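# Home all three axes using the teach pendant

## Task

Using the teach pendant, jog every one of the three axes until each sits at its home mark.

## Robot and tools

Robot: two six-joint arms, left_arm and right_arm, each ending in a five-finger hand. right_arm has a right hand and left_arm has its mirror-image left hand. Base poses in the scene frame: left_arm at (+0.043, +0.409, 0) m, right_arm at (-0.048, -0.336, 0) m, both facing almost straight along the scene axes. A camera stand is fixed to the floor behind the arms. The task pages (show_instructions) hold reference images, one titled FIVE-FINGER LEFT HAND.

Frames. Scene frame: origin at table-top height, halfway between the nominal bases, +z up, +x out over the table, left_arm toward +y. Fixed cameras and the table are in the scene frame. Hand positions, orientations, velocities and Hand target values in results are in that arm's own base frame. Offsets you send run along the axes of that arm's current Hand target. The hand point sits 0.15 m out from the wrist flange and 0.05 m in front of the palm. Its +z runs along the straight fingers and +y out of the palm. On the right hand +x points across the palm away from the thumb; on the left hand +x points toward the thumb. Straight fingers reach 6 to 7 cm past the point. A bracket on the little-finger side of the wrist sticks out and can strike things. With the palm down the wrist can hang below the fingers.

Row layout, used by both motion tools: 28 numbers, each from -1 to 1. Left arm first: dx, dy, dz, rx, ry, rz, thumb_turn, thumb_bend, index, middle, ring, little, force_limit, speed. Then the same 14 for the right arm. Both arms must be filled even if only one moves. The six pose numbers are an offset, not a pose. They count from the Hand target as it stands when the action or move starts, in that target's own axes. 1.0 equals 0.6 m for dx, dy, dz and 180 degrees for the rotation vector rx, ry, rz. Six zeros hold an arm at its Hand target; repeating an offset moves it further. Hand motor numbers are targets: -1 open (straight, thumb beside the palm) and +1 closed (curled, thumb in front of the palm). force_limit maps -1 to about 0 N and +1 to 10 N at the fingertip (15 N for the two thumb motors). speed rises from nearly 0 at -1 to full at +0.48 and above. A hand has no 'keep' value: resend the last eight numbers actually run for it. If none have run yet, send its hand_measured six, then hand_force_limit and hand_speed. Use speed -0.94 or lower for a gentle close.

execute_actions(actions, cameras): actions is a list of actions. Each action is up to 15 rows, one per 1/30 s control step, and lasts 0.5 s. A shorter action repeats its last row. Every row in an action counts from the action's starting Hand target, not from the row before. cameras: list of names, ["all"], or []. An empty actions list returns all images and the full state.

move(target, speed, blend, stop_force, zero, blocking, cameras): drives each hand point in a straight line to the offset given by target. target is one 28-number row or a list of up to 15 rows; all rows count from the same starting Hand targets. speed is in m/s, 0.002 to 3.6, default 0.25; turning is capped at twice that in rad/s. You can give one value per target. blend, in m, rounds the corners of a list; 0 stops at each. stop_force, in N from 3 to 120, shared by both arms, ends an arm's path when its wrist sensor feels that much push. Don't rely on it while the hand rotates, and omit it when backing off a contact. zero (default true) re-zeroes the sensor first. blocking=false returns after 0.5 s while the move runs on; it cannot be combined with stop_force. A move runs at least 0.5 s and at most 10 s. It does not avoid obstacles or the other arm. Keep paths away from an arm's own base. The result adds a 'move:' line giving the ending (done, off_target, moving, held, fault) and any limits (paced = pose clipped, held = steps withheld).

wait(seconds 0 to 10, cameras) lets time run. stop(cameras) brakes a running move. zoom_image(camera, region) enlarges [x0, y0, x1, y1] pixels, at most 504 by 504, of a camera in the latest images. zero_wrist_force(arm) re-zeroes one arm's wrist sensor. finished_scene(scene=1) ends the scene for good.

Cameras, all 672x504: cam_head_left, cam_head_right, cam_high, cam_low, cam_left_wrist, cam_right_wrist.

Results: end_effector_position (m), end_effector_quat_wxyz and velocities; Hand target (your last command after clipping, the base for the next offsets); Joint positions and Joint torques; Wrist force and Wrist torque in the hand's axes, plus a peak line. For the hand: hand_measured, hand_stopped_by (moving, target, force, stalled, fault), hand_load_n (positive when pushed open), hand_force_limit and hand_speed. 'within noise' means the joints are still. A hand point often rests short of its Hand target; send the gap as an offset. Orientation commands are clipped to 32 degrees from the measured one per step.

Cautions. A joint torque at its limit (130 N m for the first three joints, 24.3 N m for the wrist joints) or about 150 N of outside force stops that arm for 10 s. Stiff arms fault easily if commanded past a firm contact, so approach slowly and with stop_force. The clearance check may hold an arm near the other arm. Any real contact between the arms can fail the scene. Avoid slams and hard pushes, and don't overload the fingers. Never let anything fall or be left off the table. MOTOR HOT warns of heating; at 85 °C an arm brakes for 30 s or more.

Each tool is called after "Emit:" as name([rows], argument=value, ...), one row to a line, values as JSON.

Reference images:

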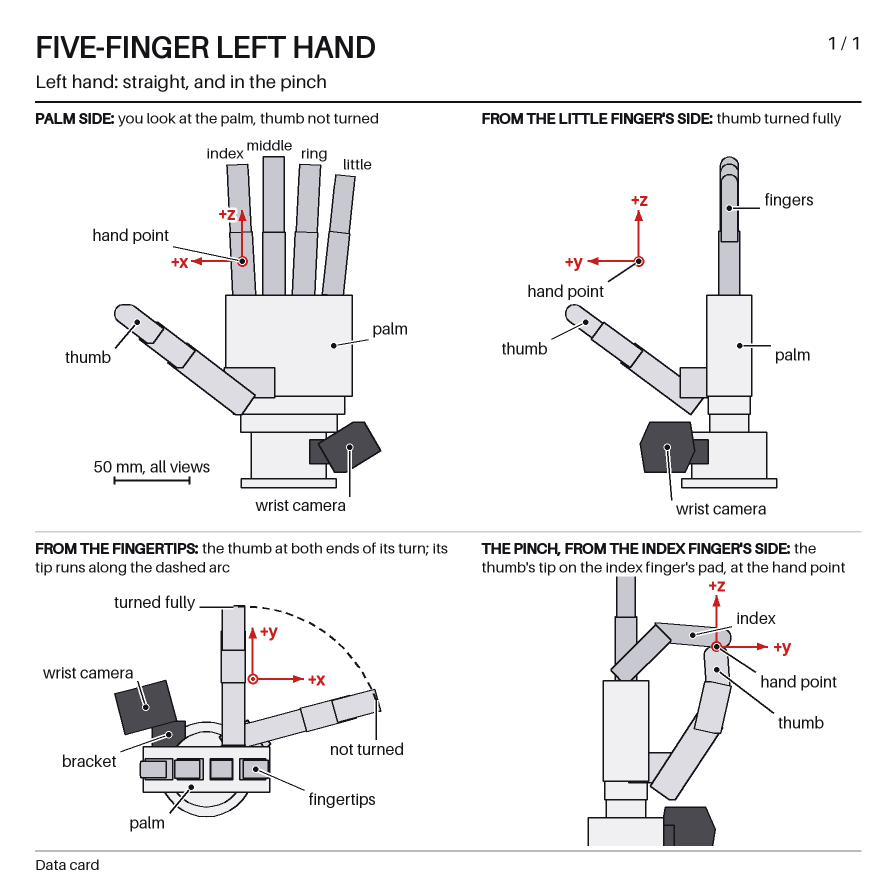

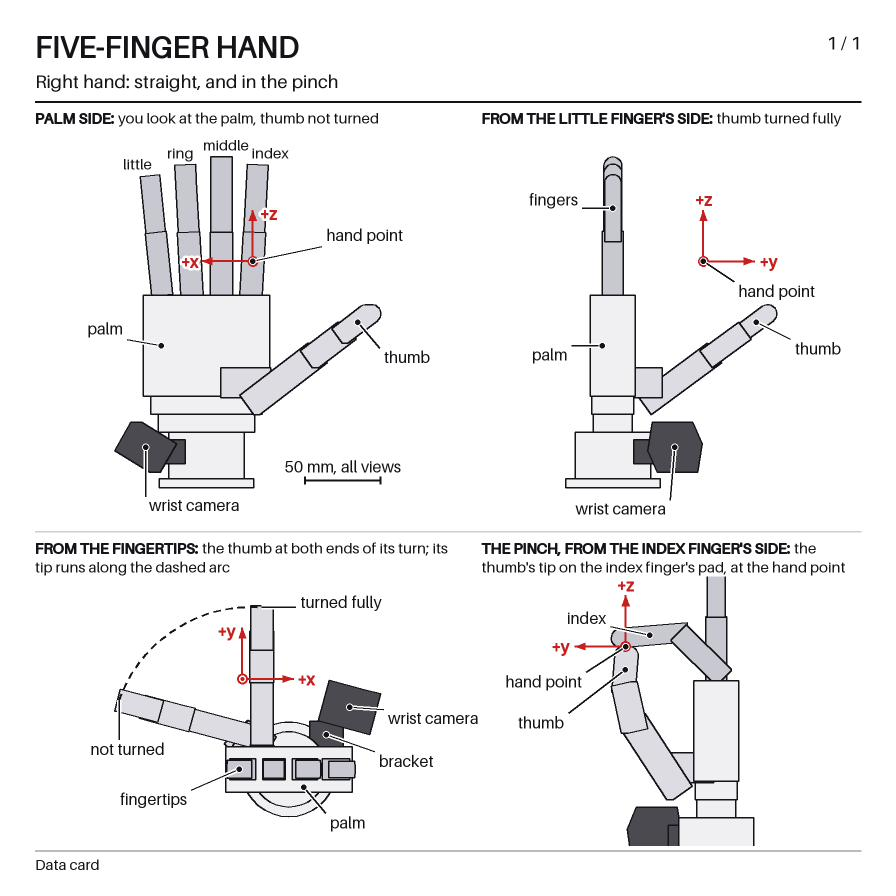

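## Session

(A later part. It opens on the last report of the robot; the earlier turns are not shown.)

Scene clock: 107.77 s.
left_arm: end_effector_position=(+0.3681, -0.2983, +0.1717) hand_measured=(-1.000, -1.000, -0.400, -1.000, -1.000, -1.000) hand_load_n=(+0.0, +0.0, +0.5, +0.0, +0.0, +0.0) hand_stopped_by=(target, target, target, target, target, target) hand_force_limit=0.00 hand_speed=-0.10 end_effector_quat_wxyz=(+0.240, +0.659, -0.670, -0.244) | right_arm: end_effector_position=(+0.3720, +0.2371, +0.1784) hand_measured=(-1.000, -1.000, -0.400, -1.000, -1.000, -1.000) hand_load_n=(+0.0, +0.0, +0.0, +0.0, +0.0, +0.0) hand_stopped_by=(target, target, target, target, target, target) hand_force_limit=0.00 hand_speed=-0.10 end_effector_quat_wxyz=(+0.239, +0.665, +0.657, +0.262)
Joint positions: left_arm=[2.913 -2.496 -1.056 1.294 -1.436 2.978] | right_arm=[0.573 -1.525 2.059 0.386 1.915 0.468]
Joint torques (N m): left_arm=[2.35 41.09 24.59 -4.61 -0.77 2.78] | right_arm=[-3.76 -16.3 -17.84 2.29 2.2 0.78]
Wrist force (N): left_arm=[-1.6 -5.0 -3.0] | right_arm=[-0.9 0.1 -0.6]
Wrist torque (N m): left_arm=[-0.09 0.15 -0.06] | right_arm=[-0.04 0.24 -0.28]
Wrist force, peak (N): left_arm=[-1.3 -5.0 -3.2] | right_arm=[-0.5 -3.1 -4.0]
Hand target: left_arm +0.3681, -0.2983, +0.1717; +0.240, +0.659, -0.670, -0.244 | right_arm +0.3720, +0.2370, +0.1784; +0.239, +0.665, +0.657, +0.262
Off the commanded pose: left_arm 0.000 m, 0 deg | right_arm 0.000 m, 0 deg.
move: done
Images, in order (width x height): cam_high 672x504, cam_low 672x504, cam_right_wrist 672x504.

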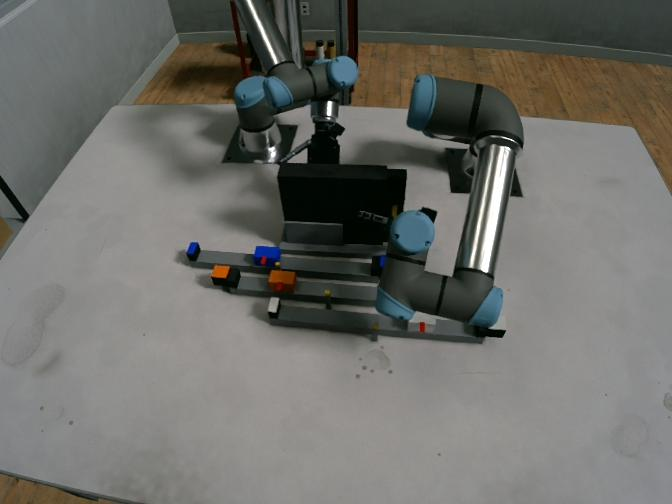

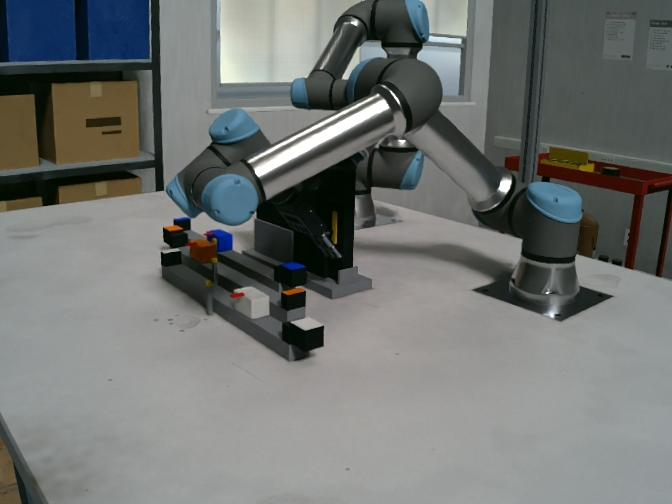

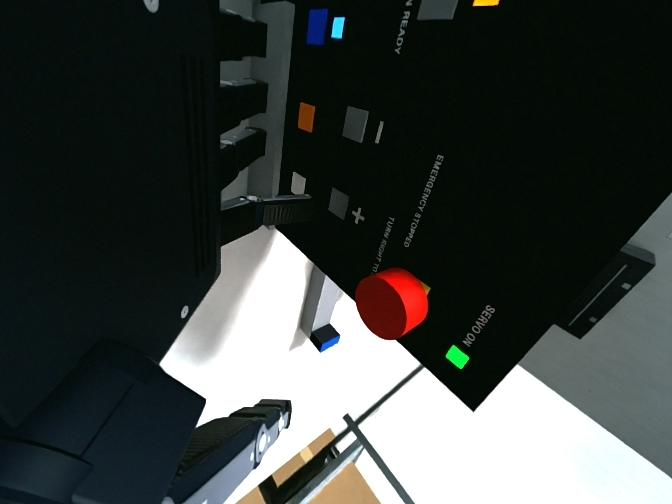

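Emit:
move(target=[0,0,0,0,0,0,-1,-1,-0.4,-1,-1,-1,0,-0.1,0,0.0156,0.0138,0,0,0,-1,-1,-0.4,-1,-1,-1,0,-0.1], speed=0.01, stop_force=3, cameras=["cam_high"])

Emit:
wait(seconds=1.0, cameras=["cam_high"])

Emit:
move(target=[0,0,0,0,0,0,-1,-1,-0.4,-1,-1,-1,0,-0.1,0,-0.0125,-0.011,0,0,0,-1,-1,-0.4,-1,-1,-1,0,-0.1], speed=0.05, cameras=["cam_high","cam_low","cam_right_wrist"])

Emit:
zoom_image(camera="cam_high", region=[230, 230, 310, 300])

Emit:
zoom_image(camera="cam_low", region=[190, 210, 260, 280])

Scene clock: 111.50 s.
left_arm: end_effector_position=(+0.3681, -0.2983, +0.1717) hand_measured=(-1.000, -1.000, -0.400, -1.000, -1.000, -1.000) hand_load_n=(+0.0, +0.0, +0.5, +0.0, +0.0, +0.0) hand_stopped_by=(target, target, target, target, target, target) hand_force_limit=0.00 hand_speed=-0.10 end_effector_quat_wxyz=(+0.240, +0.659, -0.670, -0.244) | right_arm: end_effector_position=(+0.3837, +0.2370, +0.1784) hand_measured=(-1.000, -1.000, -0.400, -1.000, -1.000, -1.000) hand_load_n=(+0.0, +0.0, +0.0, +0.0, +0.0, +0.0) hand_stopped_by=(target, target, target, target, target, target) hand_force_limit=0.00 hand_speed=-0.10 end_effector_quat_wxyz=(+0.239, +0.665, +0.657, +0.262)
Joint positions: left_arm=[2.913 -2.496 -1.056 1.294 -1.436 2.978] | right_arm=[0.551 -1.51 2.042 0.382 1.901 0.449]
Joint torques (N m): left_arm=[2.48 41.19 24.22 -4.54 -0.75 2.67] | right_arm=[5.57 -30.36 -8.99 1.15 2.49 2.05]
Wrist force (N): left_arm=[-1.3 -4.9 -3.2] | right_arm=[-0.8 -3.0 -3.8]
Wrist torque (N m): left_arm=[-0.08 0.11 -0.05] | right_arm=[0.10 0.30 -0.26]
Wrist force, peak (N): left_arm=[-1.2 -5.1 -3.1] | right_arm=[-0.3 -8.6 -10.7]
Hand target: left_arm +0.3681, -0.2983, +0.1717; +0.240, +0.659, -0.670, -0.244 | right_arm +0.3837, +0.2370, +0.1784; +0.239, +0.665, +0.657, +0.262 (not the last commanded pose)
Off the commanded pose: left_arm 0.000 m, 0 deg | right_arm 0.001 m, 0 deg.
move: contact (right_arm)
Images, in order (width x height): cam_high 672x504.

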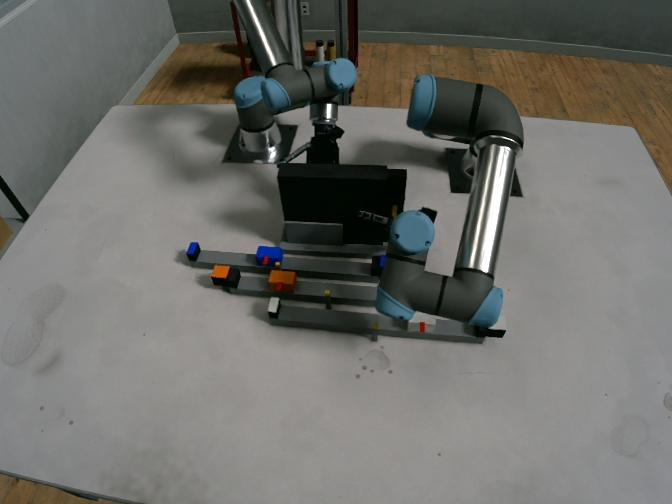

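Scene clock: 112.50 s.
left_arm: end_effector_position=(+0.3681, -0.2983, +0.1717) hand_measured=(-1.000, -1.000, -0.400, -1.000, -1.000, -1.000) hand_load_n=(+0.0, +0.0, +1.0, +0.0, +0.0, +0.0) hand_stopped_by=(target, target, target, target, target, target) hand_force_limit=0.00 hand_speed=-0.10 end_effector_quat_wxyz=(+0.240, +0.659, -0.670, -0.244) | right_arm: end_effector_position=(+0.3837, +0.2370, +0.1784) hand_measured=(-1.000, -1.000, -0.400, -1.000, -1.000, -1.000) hand_load_n=(+0.0, +0.0, +0.5, +0.0, +0.0, +0.0) hand_stopped_by=(target, target, target, target, target, target) hand_force_limit=0.00 hand_speed=-0.10 end_effector_quat_wxyz=(+0.239, +0.665, +0.657, +0.262)
Joint positions: left_arm=[2.913 -2.496 -1.056 1.294 -1.436 2.978] | right_arm=[0.551 -1.51 2.042 0.382 1.901 0.449]
Joint torques (N m): left_arm=[1.99 41.48 23.8 -4.48 -0.71 2.68] | right_arm=[6 -29.38 -8.88 1.24 2.52 1.8]
Wrist force (N): left_arm=[-1.2 -4.5 -3.4] | right_arm=[-0.4 -2.9 -3.8]
Wrist torque (N m): left_arm=[-0.04 0.10 -0.05] | right_arm=[0.09 0.23 -0.23]
Wrist force, peak (N): left_arm=[-1.4 -4.8 -3.5] | right_arm=[-0.6 -3.3 -4.0]
Hand target: left_arm +0.3681, -0.2983, +0.1717; +0.240, +0.659, -0.670, -0.244 | right_arm +0.3837, +0.2370, +0.1784; +0.239, +0.665, +0.657, +0.262 (not the last commanded pose)
Off the commanded pose: left_arm 0.000 m, 0 deg | right_arm 0.001 m, 0 deg.
wait: 1.00 s; at rest by 0.17 s
Images, in order (width x height): cam_high 672x504.

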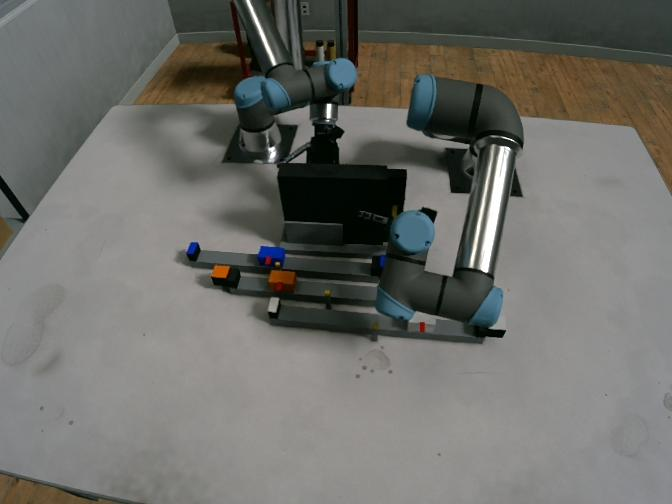

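Scene clock: 113.20 s.
left_arm: end_effector_position=(+0.3681, -0.2983, +0.1717) hand_measured=(-1.000, -1.000, -0.400, -1.000, -1.000, -1.000) hand_load_n=(+0.0, +0.0, +0.5, +0.0, +0.0, +0.0) hand_stopped_by=(target, target, target, target, target, target) hand_force_limit=0.00 hand_speed=-0.10 end_effector_quat_wxyz=(+0.240, +0.659, -0.670, -0.244) | right_arm: end_effector_position=(+0.3736, +0.2370, +0.1784) hand_measured=(-1.000, -1.000, -0.400, -1.000, -1.000, -1.000) hand_load_n=(+0.0, +0.0, +0.0, +0.0, +0.0, +0.0) hand_stopped_by=(target, target, target, target, target, target) hand_force_limit=0.00 hand_speed=-0.10 end_effector_quat_wxyz=(+0.239, +0.665, +0.657, +0.262)
Joint positions: left_arm=[2.913 -2.496 -1.056 1.294 -1.436 2.978] | right_arm=[0.57 -1.523 2.057 0.385 1.913 0.465]
Joint torques (N m): left_arm=[2.35 40.93 23.15 -4.65 -0.68 2.66] | right_arm=[-4.12 -10.89 -22.28 1.68 -0.16 -1.62]
Wrist force (N): left_arm=[-1.3 -4.7 -3.0] | right_arm=[-1.0 0.0 -0.5]
Wrist torque (N m): left_arm=[-0.06 0.12 -0.05] | right_arm=[-0.06 0.25 -0.28]
Wrist force, peak (N): left_arm=[-1.5 -5.0 -3.0] | right_arm=[-0.3 -2.7 -3.9]
Hand target: left_arm +0.3681, -0.2983, +0.1717; +0.240, +0.659, -0.670, -0.244 | right_arm +0.3737, +0.2370, +0.1784; +0.239, +0.665, +0.657, +0.262
Off the commanded pose: left_arm 0.000 m, 0 deg | right_arm 0.000 m, 0 deg.
move: done
Images, in order (width x height): cam_high 672x504, cam_low 672x504, cam_right_wrist 672x504.

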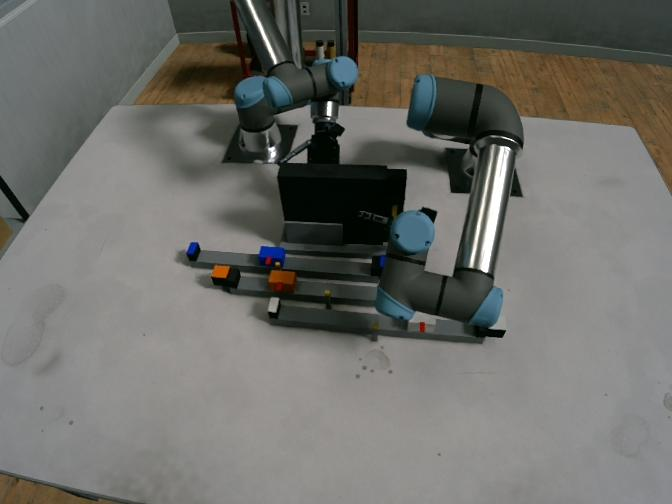

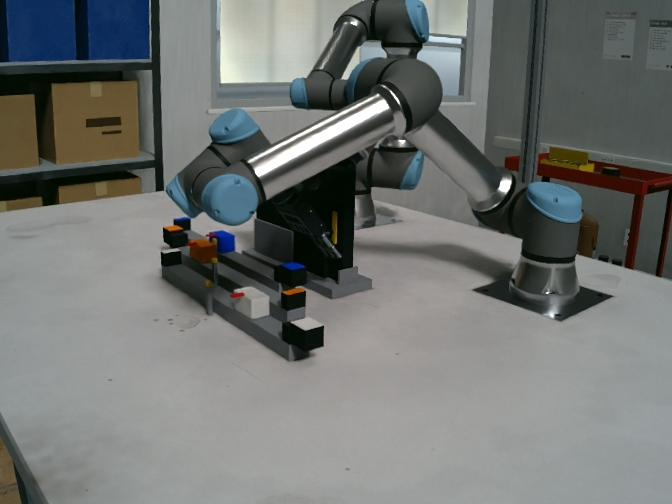

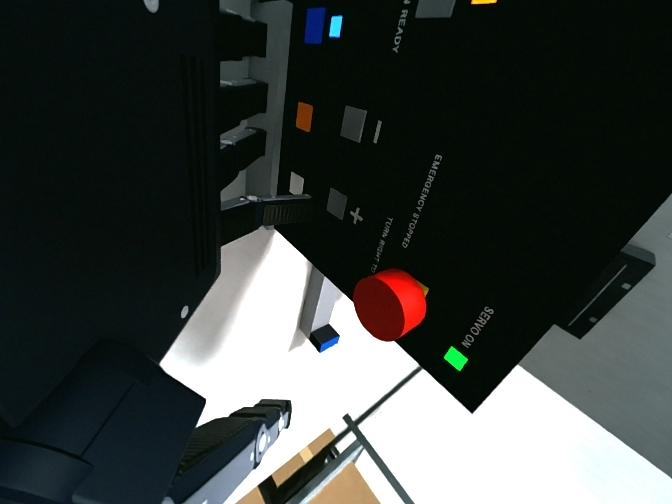

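Scaled by 6.300.

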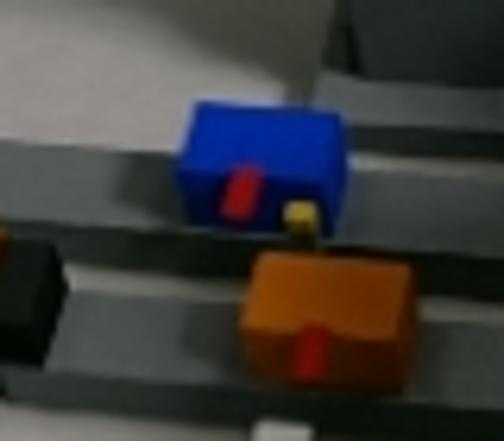

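Scaled by 7.200.

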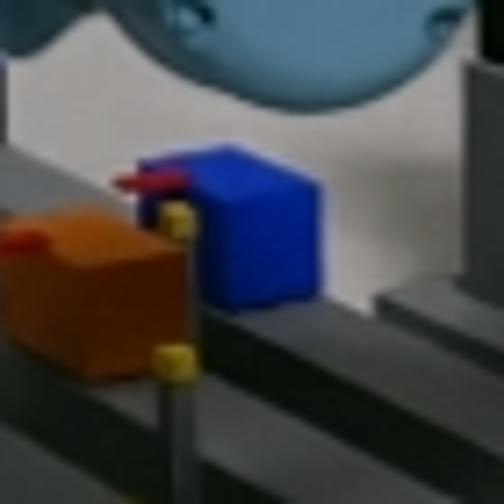

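Emit:
move(target=[0,0,0,0,0,0,-1,-1,-0.4,-1,-1,-1,0,-0.1,0,0.0134,0.0119,0,0,0,-1,-1,-0.4,-1,-1,-1,0,-0.1], speed=0.01, stop_force=3, cameras=["cam_high"])

Emit:
wait(seconds=1.2)

Emit:
move(target=[0,0,0,0,0,0,-1,-1,-0.4,-1,-1,-1,0,-0.1,0,-0.0075,-0.0066,0,0,0,-1,-1,-0.4,-1,-1,-1,0,-0.1], speed=0.05, cameras=["cam_high","cam_low","cam_right_wrist"])

Emit:
zoom_image(camera="cam_high", region=[230, 230, 310, 300])

Emit:
zoom_image(camera="cam_low", region=[190, 210, 260, 280])

Scene clock: 117.00 s.
left_arm: end_effector_position=(+0.3681, -0.2983, +0.1717) hand_measured=(-1.000, -1.000, -0.400, -1.000, -1.000, -1.000) hand_load_n=(+0.5, +0.0, +0.5, +0.0, +0.0, +0.0) hand_stopped_by=(target, target, target, target, target, target) hand_force_limit=0.00 hand_speed=-0.10 end_effector_quat_wxyz=(+0.240, +0.659, -0.670, -0.244) | right_arm: end_effector_position=(+0.3837, +0.2370, +0.1783) hand_measured=(-1.000, -1.000, -0.400, -1.000, -1.000, -1.000) hand_load_n=(+0.0, +0.0, +0.0, +0.0, +0.0, +0.0) hand_stopped_by=(target, target, target, target, target, target) hand_force_limit=0.00 hand_speed=-0.10 end_effector_quat_wxyz=(+0.239, +0.665, +0.657, +0.262)
Joint positions: left_arm=[2.913 -2.496 -1.056 1.294 -1.436 2.978] | right_arm=[0.551 -1.51 2.042 0.382 1.901 0.449]
Joint torques (N m): left_arm=[2.58 40.6 22.19 -4.57 -0.71 2.61] | right_arm=[6 -27.95 -9.57 1.41 2.77 1.97]
Wrist force (N): left_arm=[-1.4 -4.8 -3.0] | right_arm=[-0.3 -2.6 -3.4]
Wrist torque (N m): left_arm=[-0.08 0.14 -0.05] | right_arm=[0.10 0.21 -0.22]
Wrist force, peak (N): left_arm=[-1.4 -5.2 -3.0] | right_arm=[-0.6 -8.3 -9.9]
Hand target: left_arm +0.3681, -0.2983, +0.1717; +0.240, +0.659, -0.670, -0.244 | right_arm +0.3837, +0.2370, +0.1783; +0.239, +0.665, +0.657, +0.262 (not the last commanded pose)
Off the commanded pose: left_arm 0.000 m, 0 deg | right_arm 0.001 m, 0 deg.
move: contact (right_arm)
Images, in order (width x height): cam_high 672x504.

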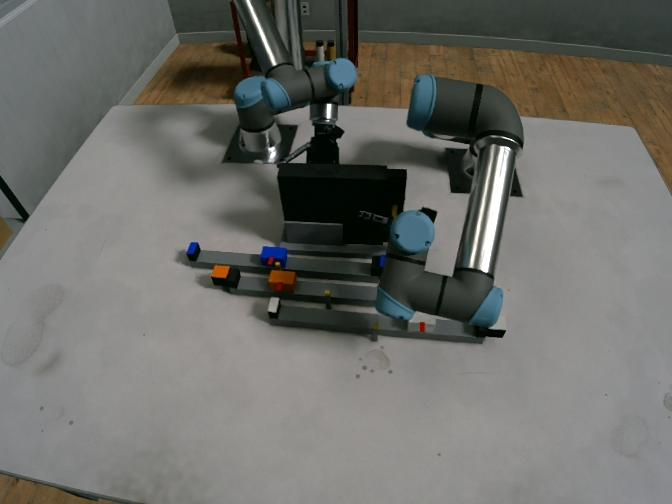

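Scene clock: 118.20 s.
left_arm: end_effector_position=(+0.3681, -0.2983, +0.1717) hand_measured=(-1.000, -1.000, -0.400, -1.000, -1.000, -1.000) hand_load_n=(+0.0, -0.5, +0.5, +0.0, +0.0, +0.0) hand_stopped_by=(target, target, target, target, target, target) hand_force_limit=0.00 hand_speed=-0.10 end_effector_quat_wxyz=(+0.240, +0.659, -0.670, -0.244) | right_arm: end_effector_position=(+0.3837, +0.2370, +0.1783) hand_measured=(-1.000, -1.000, -0.400, -1.000, -1.000, -1.000) hand_load_n=(+0.0, +0.0, +0.0, +0.0, +0.0, +0.0) hand_stopped_by=(target, target, target, target, target, target) hand_force_limit=0.00 hand_speed=-0.10 end_effector_quat_wxyz=(+0.239, +0.665, +0.657, +0.262)
Joint positions: left_arm=[2.913 -2.496 -1.056 1.294 -1.436 2.978] | right_arm=[0.551 -1.51 2.042 0.382 1.901 0.449]
Joint torques (N m): left_arm=[2.45 41.27 21.79 -4.46 -0.63 2.5] | right_arm=[6.1 -28.75 -8.25 1.2 2.62 1.95]
Wrist force (N): left_arm=[-1.4 -4.8 -3.0] | right_arm=[-0.4 -2.8 -3.3]
Wrist torque (N m): left_arm=[-0.07 0.13 -0.06] | right_arm=[0.07 0.23 -0.23]
Wrist force, peak (N): left_arm=[-1.3 -5.1 -3.0] | right_arm=[-0.2 -3.1 -3.9]
Hand target: left_arm +0.3681, -0.2983, +0.1717; +0.240, +0.659, -0.670, -0.244 | right_arm +0.3837, +0.2370, +0.1783; +0.239, +0.665, +0.657, +0.262 (not the last commanded pose)
Off the commanded pose: left_arm 0.000 m, 0 deg | right_arm 0.001 m, 0 deg.
wait: 1.20 s; at rest by 0.17 s

Scene clock: 118.90 s.
left_arm: end_effector_position=(+0.3681, -0.2983, +0.1717) hand_measured=(-1.000, -1.000, -0.400, -1.000, -1.000, -1.000) hand_load_n=(+0.0, +0.0, +0.5, +0.0, +0.0, +0.0) hand_stopped_by=(target, target, target, target, target, target) hand_force_limit=0.00 hand_speed=-0.10 end_effector_quat_wxyz=(+0.240, +0.659, -0.670, -0.244) | right_arm: end_effector_position=(+0.3776, +0.2370, +0.1783) hand_measured=(-1.000, -1.000, -0.400, -1.000, -1.000, -1.000) hand_load_n=(+0.0, +0.0, +0.0, +0.0, +0.0, +0.0) hand_stopped_by=(target, target, target, target, target, target) hand_force_limit=0.00 hand_speed=-0.10 end_effector_quat_wxyz=(+0.239, +0.665, +0.657, +0.262)
Joint positions: left_arm=[2.913 -2.496 -1.056 1.294 -1.436 2.978] | right_arm=[0.562 -1.518 2.051 0.384 1.908 0.459]
Joint torques (N m): left_arm=[2.06 41.25 22.27 -4.47 -0.7 2.49] | right_arm=[-5.14 -15.41 -19.75 2 0.86 -0.05]
Wrist force (N): left_arm=[-1.4 -4.7 -3.1] | right_arm=[-0.9 0.4 -0.3]
Wrist torque (N m): left_arm=[-0.10 0.14 -0.05] | right_arm=[-0.01 0.23 -0.27]
Wrist force, peak (N): left_arm=[-1.2 -5.1 -3.0] | right_arm=[-0.6 -2.8 -3.5]
Hand target: left_arm +0.3681, -0.2983, +0.1717; +0.240, +0.659, -0.670, -0.244 | right_arm +0.3777, +0.2370, +0.1783; +0.239, +0.665, +0.657, +0.262
Off the commanded pose: left_arm 0.000 m, 0 deg | right_arm 0.000 m, 0 deg.
move: done
Images, in order (width x height): cam_high 672x504, cam_low 672x504, cam_right_wrist 672x504.

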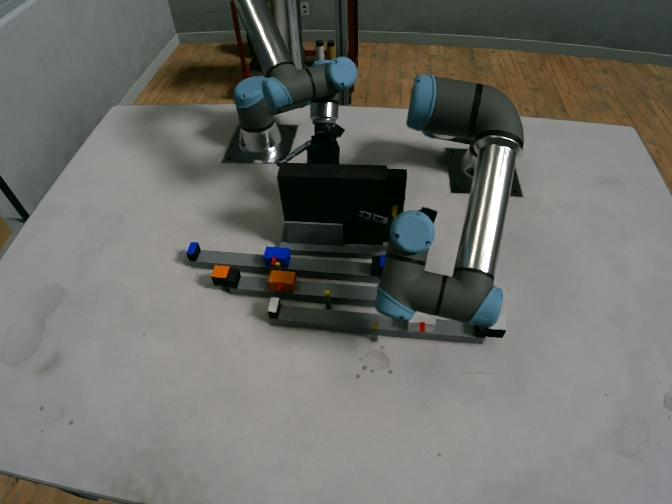

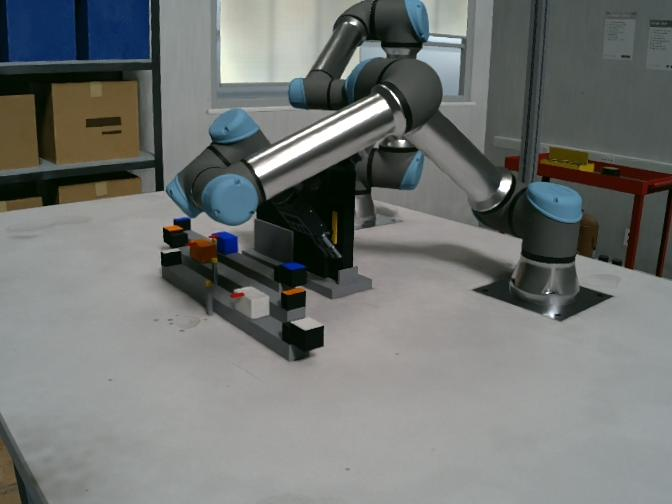

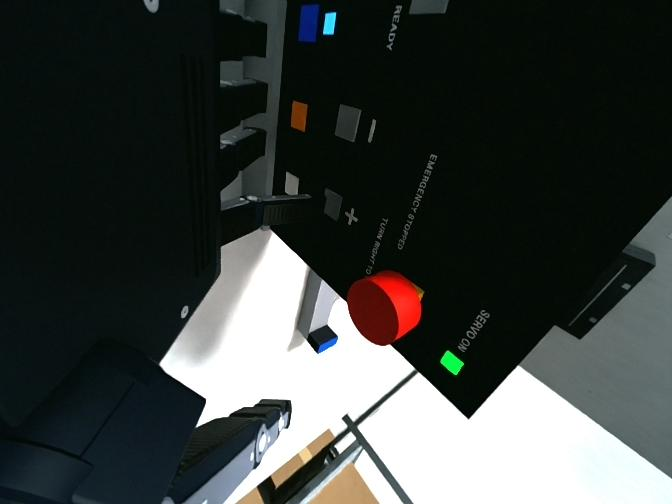

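Scaled by 6.300.

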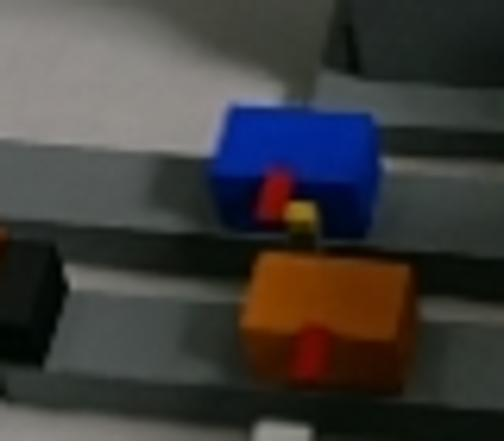

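Scaled by 7.200.

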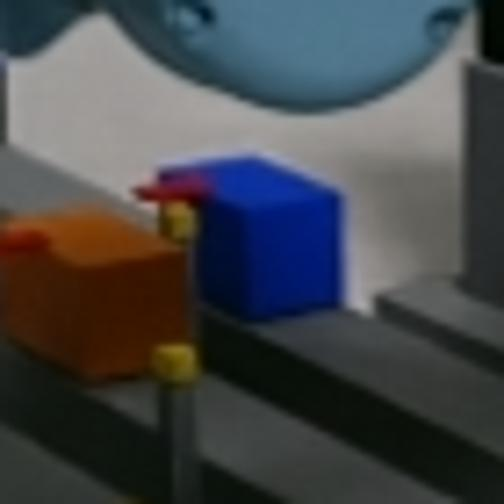

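Emit:
move(target=[0,0,0,0,0,0,-1,-1,-0.4,-1,-1,-1,0,-0.1,0,0.0087,0.0077,0,0,0,-1,-1,-0.4,-1,-1,-1,0,-0.1], speed=0.01, stop_force=3, cameras=["cam_high"])

Emit:
wait(seconds=0.6)

Emit:
move(target=[0,0,0,0,0,0,-1,-1,-0.4,-1,-1,-1,0,-0.1,0,-0.0075,-0.0066,0,0,0,-1,-1,-0.4,-1,-1,-1,0,-0.1], speed=0.05, cameras=["cam_high","cam_low","cam_right_wrist"])

Emit:
zoom_image(camera="cam_high", region=[250, 240, 310, 290])

Emit:
zoom_image(camera="cam_low", region=[190, 220, 250, 270])

Scene clock: 122.77 s.
left_arm: end_effector_position=(+0.3681, -0.2983, +0.1717) hand_measured=(-1.000, -1.000, -0.400, -1.000, -1.000, -1.000) hand_load_n=(+0.0, +0.0, +1.0, +0.0, +0.0, +0.0) hand_stopped_by=(target, target, target, target, target, target) hand_force_limit=0.00 hand_speed=-0.10 end_effector_quat_wxyz=(+0.240, +0.659, -0.670, -0.244) | right_arm: end_effector_position=(+0.3837, +0.2370, +0.1783) hand_measured=(-1.000, -1.000, -0.400, -1.000, -1.000, -1.000) hand_load_n=(+0.0, +0.0, +0.5, +0.0, +0.0, +0.0) hand_stopped_by=(target, target, target, target, target, target) hand_force_limit=0.00 hand_speed=-0.10 end_effector_quat_wxyz=(+0.239, +0.665, +0.657, +0.262)
Joint positions: left_arm=[2.913 -2.496 -1.056 1.294 -1.436 2.978] | right_arm=[0.551 -1.51 2.042 0.382 1.901 0.449]
Joint torques (N m): left_arm=[1.9 41.52 22.25 -4.47 -0.59 2.41] | right_arm=[5.22 -30.83 -9.71 1.15 2.76 1.94]
Wrist force (N): left_arm=[-1.3 -4.6 -3.0] | right_arm=[-0.6 -2.6 -3.2]
Wrist torque (N m): left_arm=[-0.08 0.13 -0.06] | right_arm=[0.02 0.24 -0.24]
Wrist force, peak (N): left_arm=[-1.5 -5.0 -3.1] | right_arm=[-0.4 -7.7 -9.5]
Hand target: left_arm +0.3681, -0.2983, +0.1717; +0.240, +0.659, -0.670, -0.244 | right_arm +0.3837, +0.2370, +0.1783; +0.239, +0.665, +0.657, +0.262 (not the last commanded pose)
Off the commanded pose: left_arm 0.000 m, 0 deg | right_arm 0.001 m, 0 deg.
move: contact (right_arm)
Images, in order (width x height): cam_high 672x504.

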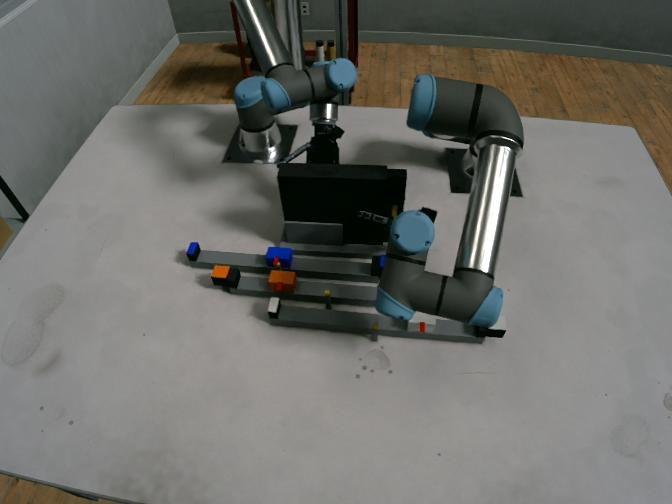

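Scene clock: 123.37 s.
left_arm: end_effector_position=(+0.3681, -0.2983, +0.1717) hand_measured=(-1.000, -1.000, -0.400, -1.000, -1.000, -1.000) hand_load_n=(+0.0, +0.0, +0.5, +0.0, +0.0, +0.0) hand_stopped_by=(target, target, target, target, target, target) hand_force_limit=0.00 hand_speed=-0.10 end_effector_quat_wxyz=(+0.240, +0.659, -0.670, -0.244) | right_arm: end_effector_position=(+0.3837, +0.2370, +0.1783) hand_measured=(-1.000, -1.000, -0.400, -1.000, -1.000, -1.000) hand_load_n=(+0.0, +0.0, +0.0, +0.0, +0.0, +0.0) hand_stopped_by=(target, target, target, target, target, target) hand_force_limit=0.00 hand_speed=-0.10 end_effector_quat_wxyz=(+0.239, +0.665, +0.657, +0.262)
Joint positions: left_arm=[2.913 -2.496 -1.056 1.294 -1.436 2.978] | right_arm=[0.551 -1.51 2.042 0.382 1.901 0.449]
Joint torques (N m): left_arm=[2.53 41.12 21.05 -4.56 -0.61 2.62] | right_arm=[5.43 -29.44 -8.71 1.54 2.6 2.2]
Wrist force (N): left_arm=[-1.5 -4.8 -2.9] | right_arm=[-0.4 -2.5 -3.3]
Wrist torque (N m): left_arm=[-0.09 0.15 -0.06] | right_arm=[0.07 0.23 -0.22]
Wrist force, peak (N): left_arm=[-1.5 -5.2 -3.0] | right_arm=[-0.7 -2.5 -3.6]
Hand target: left_arm +0.3681, -0.2983, +0.1717; +0.240, +0.659, -0.670, -0.244 | right_arm +0.3837, +0.2370, +0.1783; +0.239, +0.665, +0.657, +0.262 (not the last commanded pose)
Off the commanded pose: left_arm 0.000 m, 0 deg | right_arm 0.001 m, 0 deg.
wait: 0.60 s; at rest by 0.17 s

Scene clock: 124.07 s.
left_arm: end_effector_position=(+0.3681, -0.2983, +0.1717) hand_measured=(-1.000, -1.000, -0.400, -1.000, -1.000, -1.000) hand_load_n=(+0.0, +0.0, +0.5, +0.0, +0.0, +0.0) hand_stopped_by=(target, target, target, target, target, target) hand_force_limit=0.00 hand_speed=-0.10 end_effector_quat_wxyz=(+0.240, +0.659, -0.670, -0.244) | right_arm: end_effector_position=(+0.3776, +0.2370, +0.1783) hand_measured=(-1.000, -1.000, -0.400, -1.000, -1.000, -1.000) hand_load_n=(+0.0, +0.0, +0.0, +0.0, +0.5, -0.5) hand_stopped_by=(target, target, target, target, target, target) hand_force_limit=0.00 hand_speed=-0.10 end_effector_quat_wxyz=(+0.239, +0.665, +0.657, +0.262)
Joint positions: left_arm=[2.913 -2.496 -1.056 1.294 -1.436 2.978] | right_arm=[0.562 -1.518 2.051 0.384 1.908 0.459]
Joint torques (N m): left_arm=[1.74 41.58 20.93 -4.38 -0.56 2.63] | right_arm=[-4.96 -16.87 -19.36 1.99 0.94 0.02]
Wrist force (N): left_arm=[-1.1 -4.3 -3.3] | right_arm=[-0.7 0.3 -0.1]
Wrist torque (N m): left_arm=[-0.02 0.09 -0.05] | right_arm=[-0.05 0.19 -0.26]
Wrist force, peak (N): left_arm=[-1.3 -5.2 -3.0] | right_arm=[-0.5 -1.9 -3.2]
Hand target: left_arm +0.3681, -0.2983, +0.1717; +0.240, +0.659, -0.670, -0.244 | right_arm +0.3777, +0.2370, +0.1783; +0.239, +0.665, +0.657, +0.262
Off the commanded pose: left_arm 0.000 m, 0 deg | right_arm 0.000 m, 0 deg.
move: done
Images, in order (width x height): cam_high 672x504, cam_low 672x504, cam_right_wrist 672x504.

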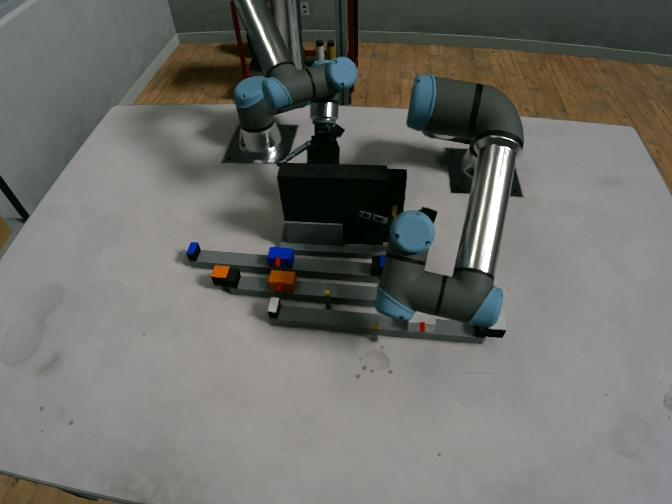

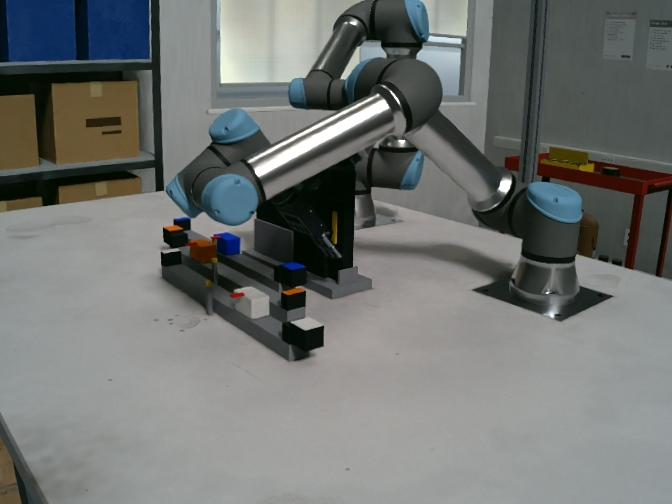

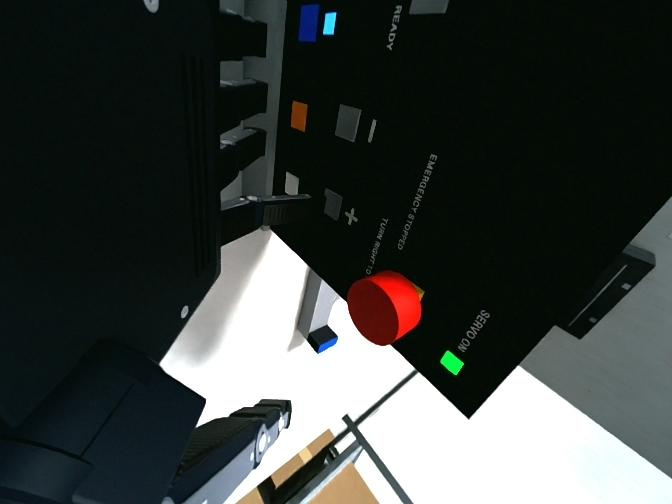

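Scaled by 8.400.

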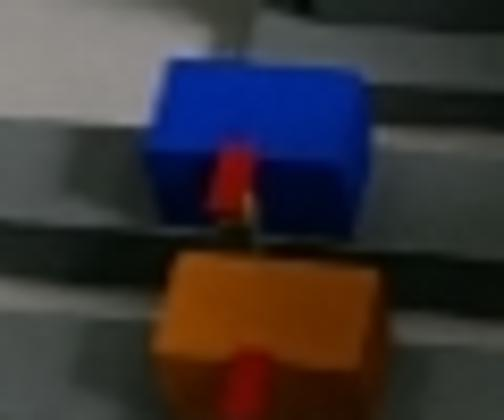

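Scaled by 8.400.

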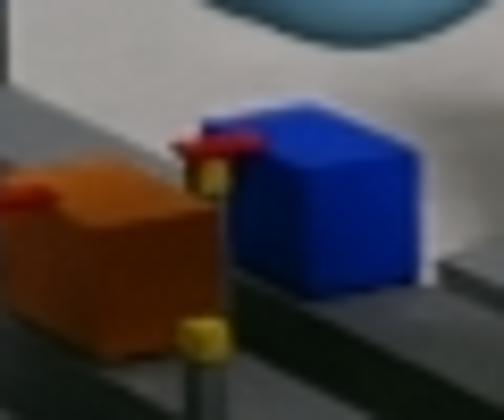

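Emit:
move([
  [0,0,0,0,0,0,-1,-1,-0.4,-1,-1,-1,0,-0.1,0,-0.0246,-0.0218,0,0,0,-1,-1,-0.4,-1,-1,-1,0,-0.1],
  [0,0,0,0,0,0,-1,-1,-0.4,-1,-1,-1,0,-0.1,0.0708,-0.0762,0.0366,0,0,0,-1,-1,-0.4,-1,-1,-1,0,-0.1],
], speed=0.1, blend=0.01, cameras=["cam_right_wrist"])

Emit:
zoom_image(camera="cam_right_wrist", region=[220, 120, 440, 340])

Scene clock: 128.07 s.
left_arm: end_effector_position=(+0.3681, -0.2983, +0.1717) hand_measured=(-1.000, -1.000, -0.400, -1.000, -1.000, -1.000) hand_load_n=(+0.0, +0.0, +0.5, +0.0, +0.0, +0.0) hand_stopped_by=(target, target, target, target, target, target) hand_force_limit=0.00 hand_speed=-0.10 end_effector_quat_wxyz=(+0.240, +0.659, -0.670, -0.244) | right_arm: end_effector_position=(+0.3580, +0.2811, +0.1331) hand_measured=(-1.000, -1.000, -0.400, -1.000, -1.000, -1.000) hand_load_n=(+0.0, +0.0, +0.0, +0.0, +0.0, +0.0) hand_stopped_by=(target, target, target, target, target, target) hand_force_limit=0.00 hand_speed=-0.10 end_effector_quat_wxyz=(+0.239, +0.665, +0.657, +0.262)
Joint positions: left_arm=[2.913 -2.496 -1.056 1.294 -1.436 2.978] | right_arm=[0.721 -1.369 2.029 0.308 2.001 0.597]
Joint torques (N m): left_arm=[2.41 41.88 20.9 -4.48 -0.52 2.5] | right_arm=[2.25 -22.1 -7.39 1.88 -1.7 -1.32]
Wrist force (N): left_arm=[-1.4 -4.8 -3.0] | right_arm=[-1.0 0.3 -0.2]
Wrist torque (N m): left_arm=[-0.06 0.13 -0.06] | right_arm=[-0.04 0.23 -0.14]
Wrist force, peak (N): left_arm=[-1.3 -5.1 -3.1] | right_arm=[-1.3 0.1 -1.1]
Hand target: left_arm +0.3681, -0.2983, +0.1717; +0.240, +0.659, -0.670, -0.244 | right_arm +0.3579, +0.2811, +0.1330; +0.239, +0.665, +0.657, +0.262
Off the commanded pose: left_arm 0.000 m, 0 deg | right_arm 0.000 m, 0 deg.
move: done; blend cut to 0.0099 m at target 1
Images, in order (width x height): cam_right_wrist 672x504.

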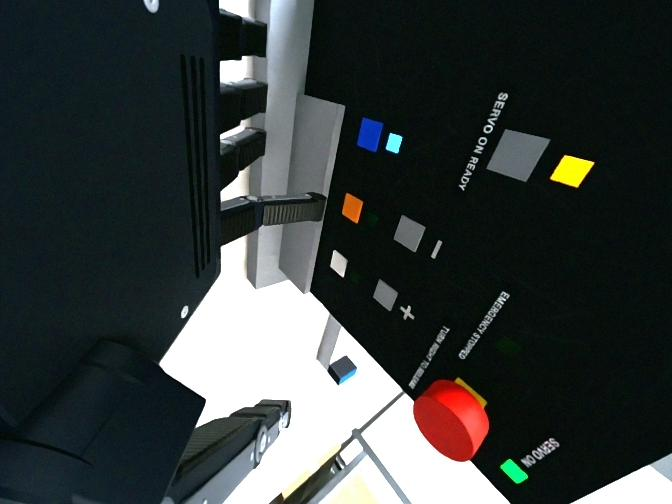

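Scaled by 2.291.

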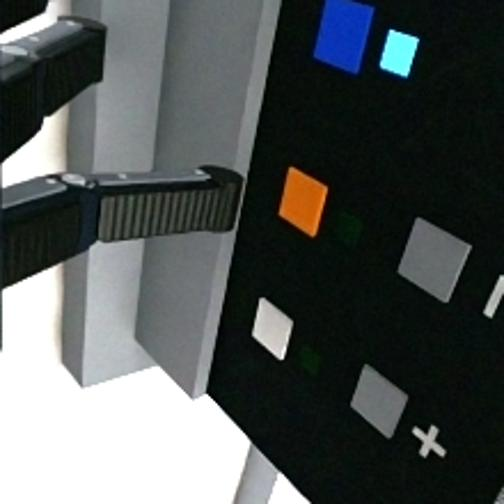

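Emit:
move([
  [0,0,0,0,0,0,-1,-1,-0.4,-1,-1,-1,0,-0.1,0,0,0,0,0,0,-1,-1,-0.4,1,1,1,0,0.1],
  [0,0,0,0,0,0,-1,-1,-0.4,-1,-1,-1,0,-0.1,-0.0025,0.0188,0.0188,0,0,0,-1,-1,-0.4,1,1,1,0,0.1],
], speed=0.05, cameras=["cam_right_wrist"])

Emit:
move(target=[0,0,0,0,0,0,-1,-1,-0.4,-1,-1,-1,0,-0.1,0,0.0162,0.0143,0,0,0,-1,-1,-0.4,1,1,1,0,0.1], speed=0.01, stop_force=3, cameras=["cam_right_wrist"])

Emit:
move(target=[0,0,0,0,0,0,-1,-1,-0.4,-1,-1,-1,0,-0.1,0,-0.03,-0.0265,0,0,0,-1,-1,-0.4,1,1,1,0,0.1], speed=0.08, cameras=["cam_right_wrist"])

Emit:
zoom_image(camera="cam_right_wrist", region=[300, 60, 600, 360])

Scene clock: 131.37 s.
left_arm: end_effector_position=(+0.3681, -0.2983, +0.1717) hand_measured=(-1.000, -1.000, -0.400, -1.000, -1.000, -1.000) hand_load_n=(+0.0, +0.0, +0.5, +0.0, +0.0, +0.0) hand_stopped_by=(target, target, target, target, target, target) hand_force_limit=0.00 hand_speed=-0.10 end_effector_quat_wxyz=(+0.240, +0.659, -0.670, -0.244) | right_arm: end_effector_position=(+0.3740, +0.2797, +0.1320) hand_measured=(-1.000, -1.000, -0.400, +1.000, +1.000, +1.000) hand_load_n=(+0.0, +0.0, +0.0, +0.0, +0.0, +0.0) hand_stopped_by=(target, target, target, target, target, target) hand_force_limit=0.00 hand_speed=0.10 end_effector_quat_wxyz=(+0.239, +0.665, +0.657, +0.262) end_effector_velocity=(-0.002, +0.000, +0.000) end_effector_angular_velocity=(+0.001, +0.000, -0.001)
Joint positions: left_arm=[2.913 -2.496 -1.056 1.294 -1.436 2.978] | right_arm=[0.685 -1.357 2.014 0.298 1.98 0.564]
Joint velocities: left_arm=[within noise] | right_arm=[0.005 0 0.001 0 0.003 0.006]
Joint torques (N m): left_arm=[2.38 41.91 19.87 -4.43 -0.64 2.6] | right_arm=[5.56 -34.13 -7 2.2 2.22 2.39]
Wrist force (N): left_arm=[-1.3 -4.7 -3.2] | right_arm=[-0.6 0.1 -0.3]
Wrist torque (N m): left_arm=[-0.06 0.10 -0.05] | right_arm=[-0.07 0.18 -0.18]
Wrist force, peak (N): left_arm=[-1.7 -4.9 -3.2] | right_arm=[-1.0 -0.2 -0.6]
Hand target: left_arm +0.3681, -0.2983, +0.1717; +0.240, +0.659, -0.670, -0.244 | right_arm +0.3738, +0.2796, +0.1320; +0.239, +0.665, +0.657, +0.262
Off the commanded pose: left_arm 0.000 m, 0 deg | right_arm 0.000 m, 0 deg.
move: done
Images, in order (width x height): cam_right_wrist 672x504.

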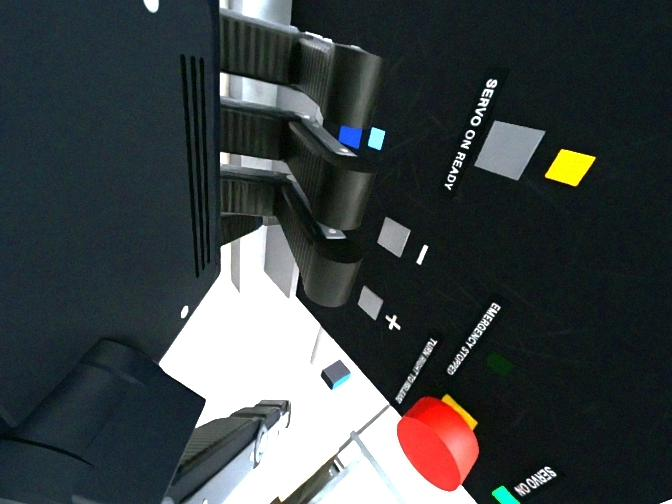

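Scene clock: 133.23 s.
left_arm: end_effector_position=(+0.3681, -0.2983, +0.1717) hand_measured=(-1.000, -1.000, -0.400, -1.000, -1.000, -1.000) hand_load_n=(-0.5, +0.0, +0.5, +0.0, +0.0, +0.0) hand_stopped_by=(target, target, target, target, target, target) hand_force_limit=0.00 hand_speed=-0.10 end_effector_quat_wxyz=(+0.240, +0.659, -0.670, -0.244) | right_arm: end_effector_position=(+0.3824, +0.2796, +0.1320) hand_measured=(-1.000, -1.000, -0.400, +1.000, +1.000, +1.000) hand_load_n=(+0.0, +0.0, +0.5, +0.0, +0.0, +0.0) hand_stopped_by=(target, target, target, target, target, target) hand_force_limit=0.00 hand_speed=0.10 end_effector_quat_wxyz=(+0.239, +0.665, +0.657, +0.262)
Joint positions: left_arm=[2.913 -2.496 -1.056 1.294 -1.436 2.978] | right_arm=[0.668 -1.349 2.003 0.296 1.971 0.55]
Joint torques (N m): left_arm=[2.26 41.79 19.08 -4.26 -0.51 2.55] | right_arm=[6.5 -34.38 -6.48 1.83 2.76 1.89]
Wrist force (N): left_arm=[-1.3 -4.6 -3.0] | right_arm=[-0.8 -1.9 -2.5]
Wrist torque (N m): left_arm=[-0.05 0.12 -0.06] | right_arm=[0.02 0.24 -0.25]
Wrist force, peak (N): left_arm=[-1.6 -5.1 -3.1] | right_arm=[-0.7 -5.9 -7.1]
Hand target: left_arm +0.3681, -0.2983, +0.1717; +0.240, +0.659, -0.670, -0.244 | right_arm +0.3824, +0.2796, +0.1320; +0.239, +0.665, +0.657, +0.262 (not the last commanded pose)
Off the commanded pose: left_arm 0.000 m, 0 deg | right_arm 0.004 m, 0 deg.
move: contact (right_arm)
Images, in order (width x height): cam_right_wrist 672x504.

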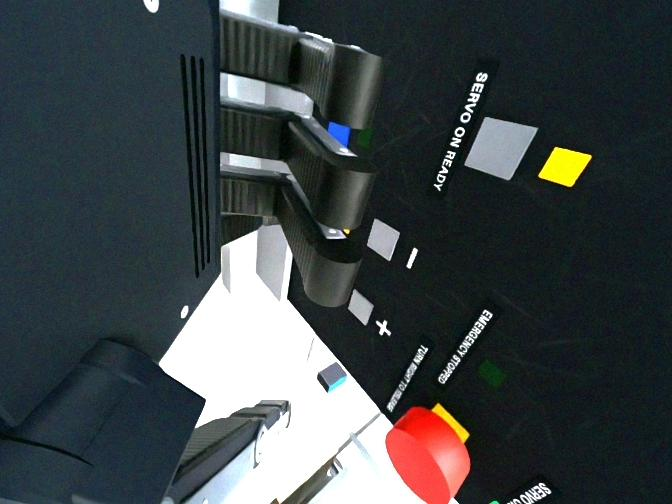

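Scene clock: 133.97 s.
left_arm: end_effector_position=(+0.3681, -0.2983, +0.1717) hand_measured=(-1.000, -1.000, -0.400, -1.000, -1.000, -1.000) hand_load_n=(+0.0, +0.0, +0.5, +0.0, +0.0, +0.0) hand_stopped_by=(target, target, target, target, target, target) hand_force_limit=0.00 hand_speed=-0.10 end_effector_quat_wxyz=(+0.240, +0.659, -0.670, -0.244) | right_arm: end_effector_position=(+0.3582, +0.2795, +0.1321) hand_measured=(-1.000, -1.000, -0.400, +1.000, +1.000, +1.000) hand_load_n=(+0.0, +0.0, +0.0, +0.5, +0.0, +0.0) hand_stopped_by=(target, target, target, target, target, target) hand_force_limit=0.00 hand_speed=0.10 end_effector_quat_wxyz=(+0.239, +0.665, +0.657, +0.262) end_effector_velocity=(+0.003, +0.001, +0.000) end_effector_angular_velocity=(+0.000, +0.003, +0.003)
Joint positions: left_arm=[2.913 -2.496 -1.056 1.294 -1.436 2.978] | right_arm=[0.716 -1.37 2.034 0.303 1.999 0.593]
Joint velocities: left_arm=[within noise] | right_arm=[-0.006 0.002 -0.004 0.001 -0.007 -0.007]
Joint torques (N m): left_arm=[1.92 41.64 19.42 -4.34 -0.47 2.49] | right_arm=[-4.55 -13.38 -24 0.73 -1.42 -1.97]
Wrist force (N): left_arm=[-1.2 -4.8 -3.2] | right_arm=[-0.7 0.1 -0.6]
Wrist torque (N m): left_arm=[-0.06 0.10 -0.05] | right_arm=[-0.03 0.20 -0.13]
Wrist force, peak (N): left_arm=[-1.5 -5.0 -3.2] | right_arm=[-0.8 -2.2 -2.1]
Hand target: left_arm +0.3681, -0.2983, +0.1717; +0.240, +0.659, -0.670, -0.244 | right_arm +0.3584, +0.2796, +0.1320; +0.239, +0.665, +0.657, +0.262
Off the commanded pose: left_arm 0.000 m, 0 deg | right_arm 0.000 m, 0 deg.
move: done
Images, in order (width x height): cam_right_wrist 672x504.

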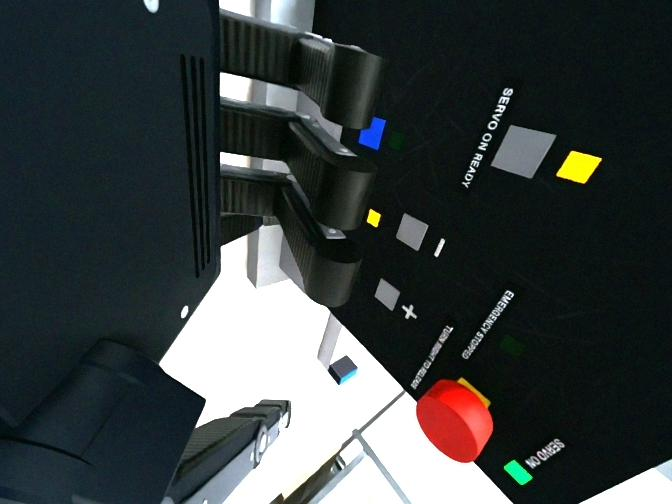

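Scaled by 1.680.

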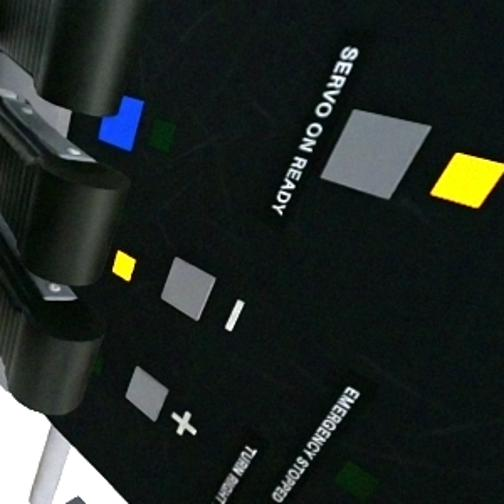

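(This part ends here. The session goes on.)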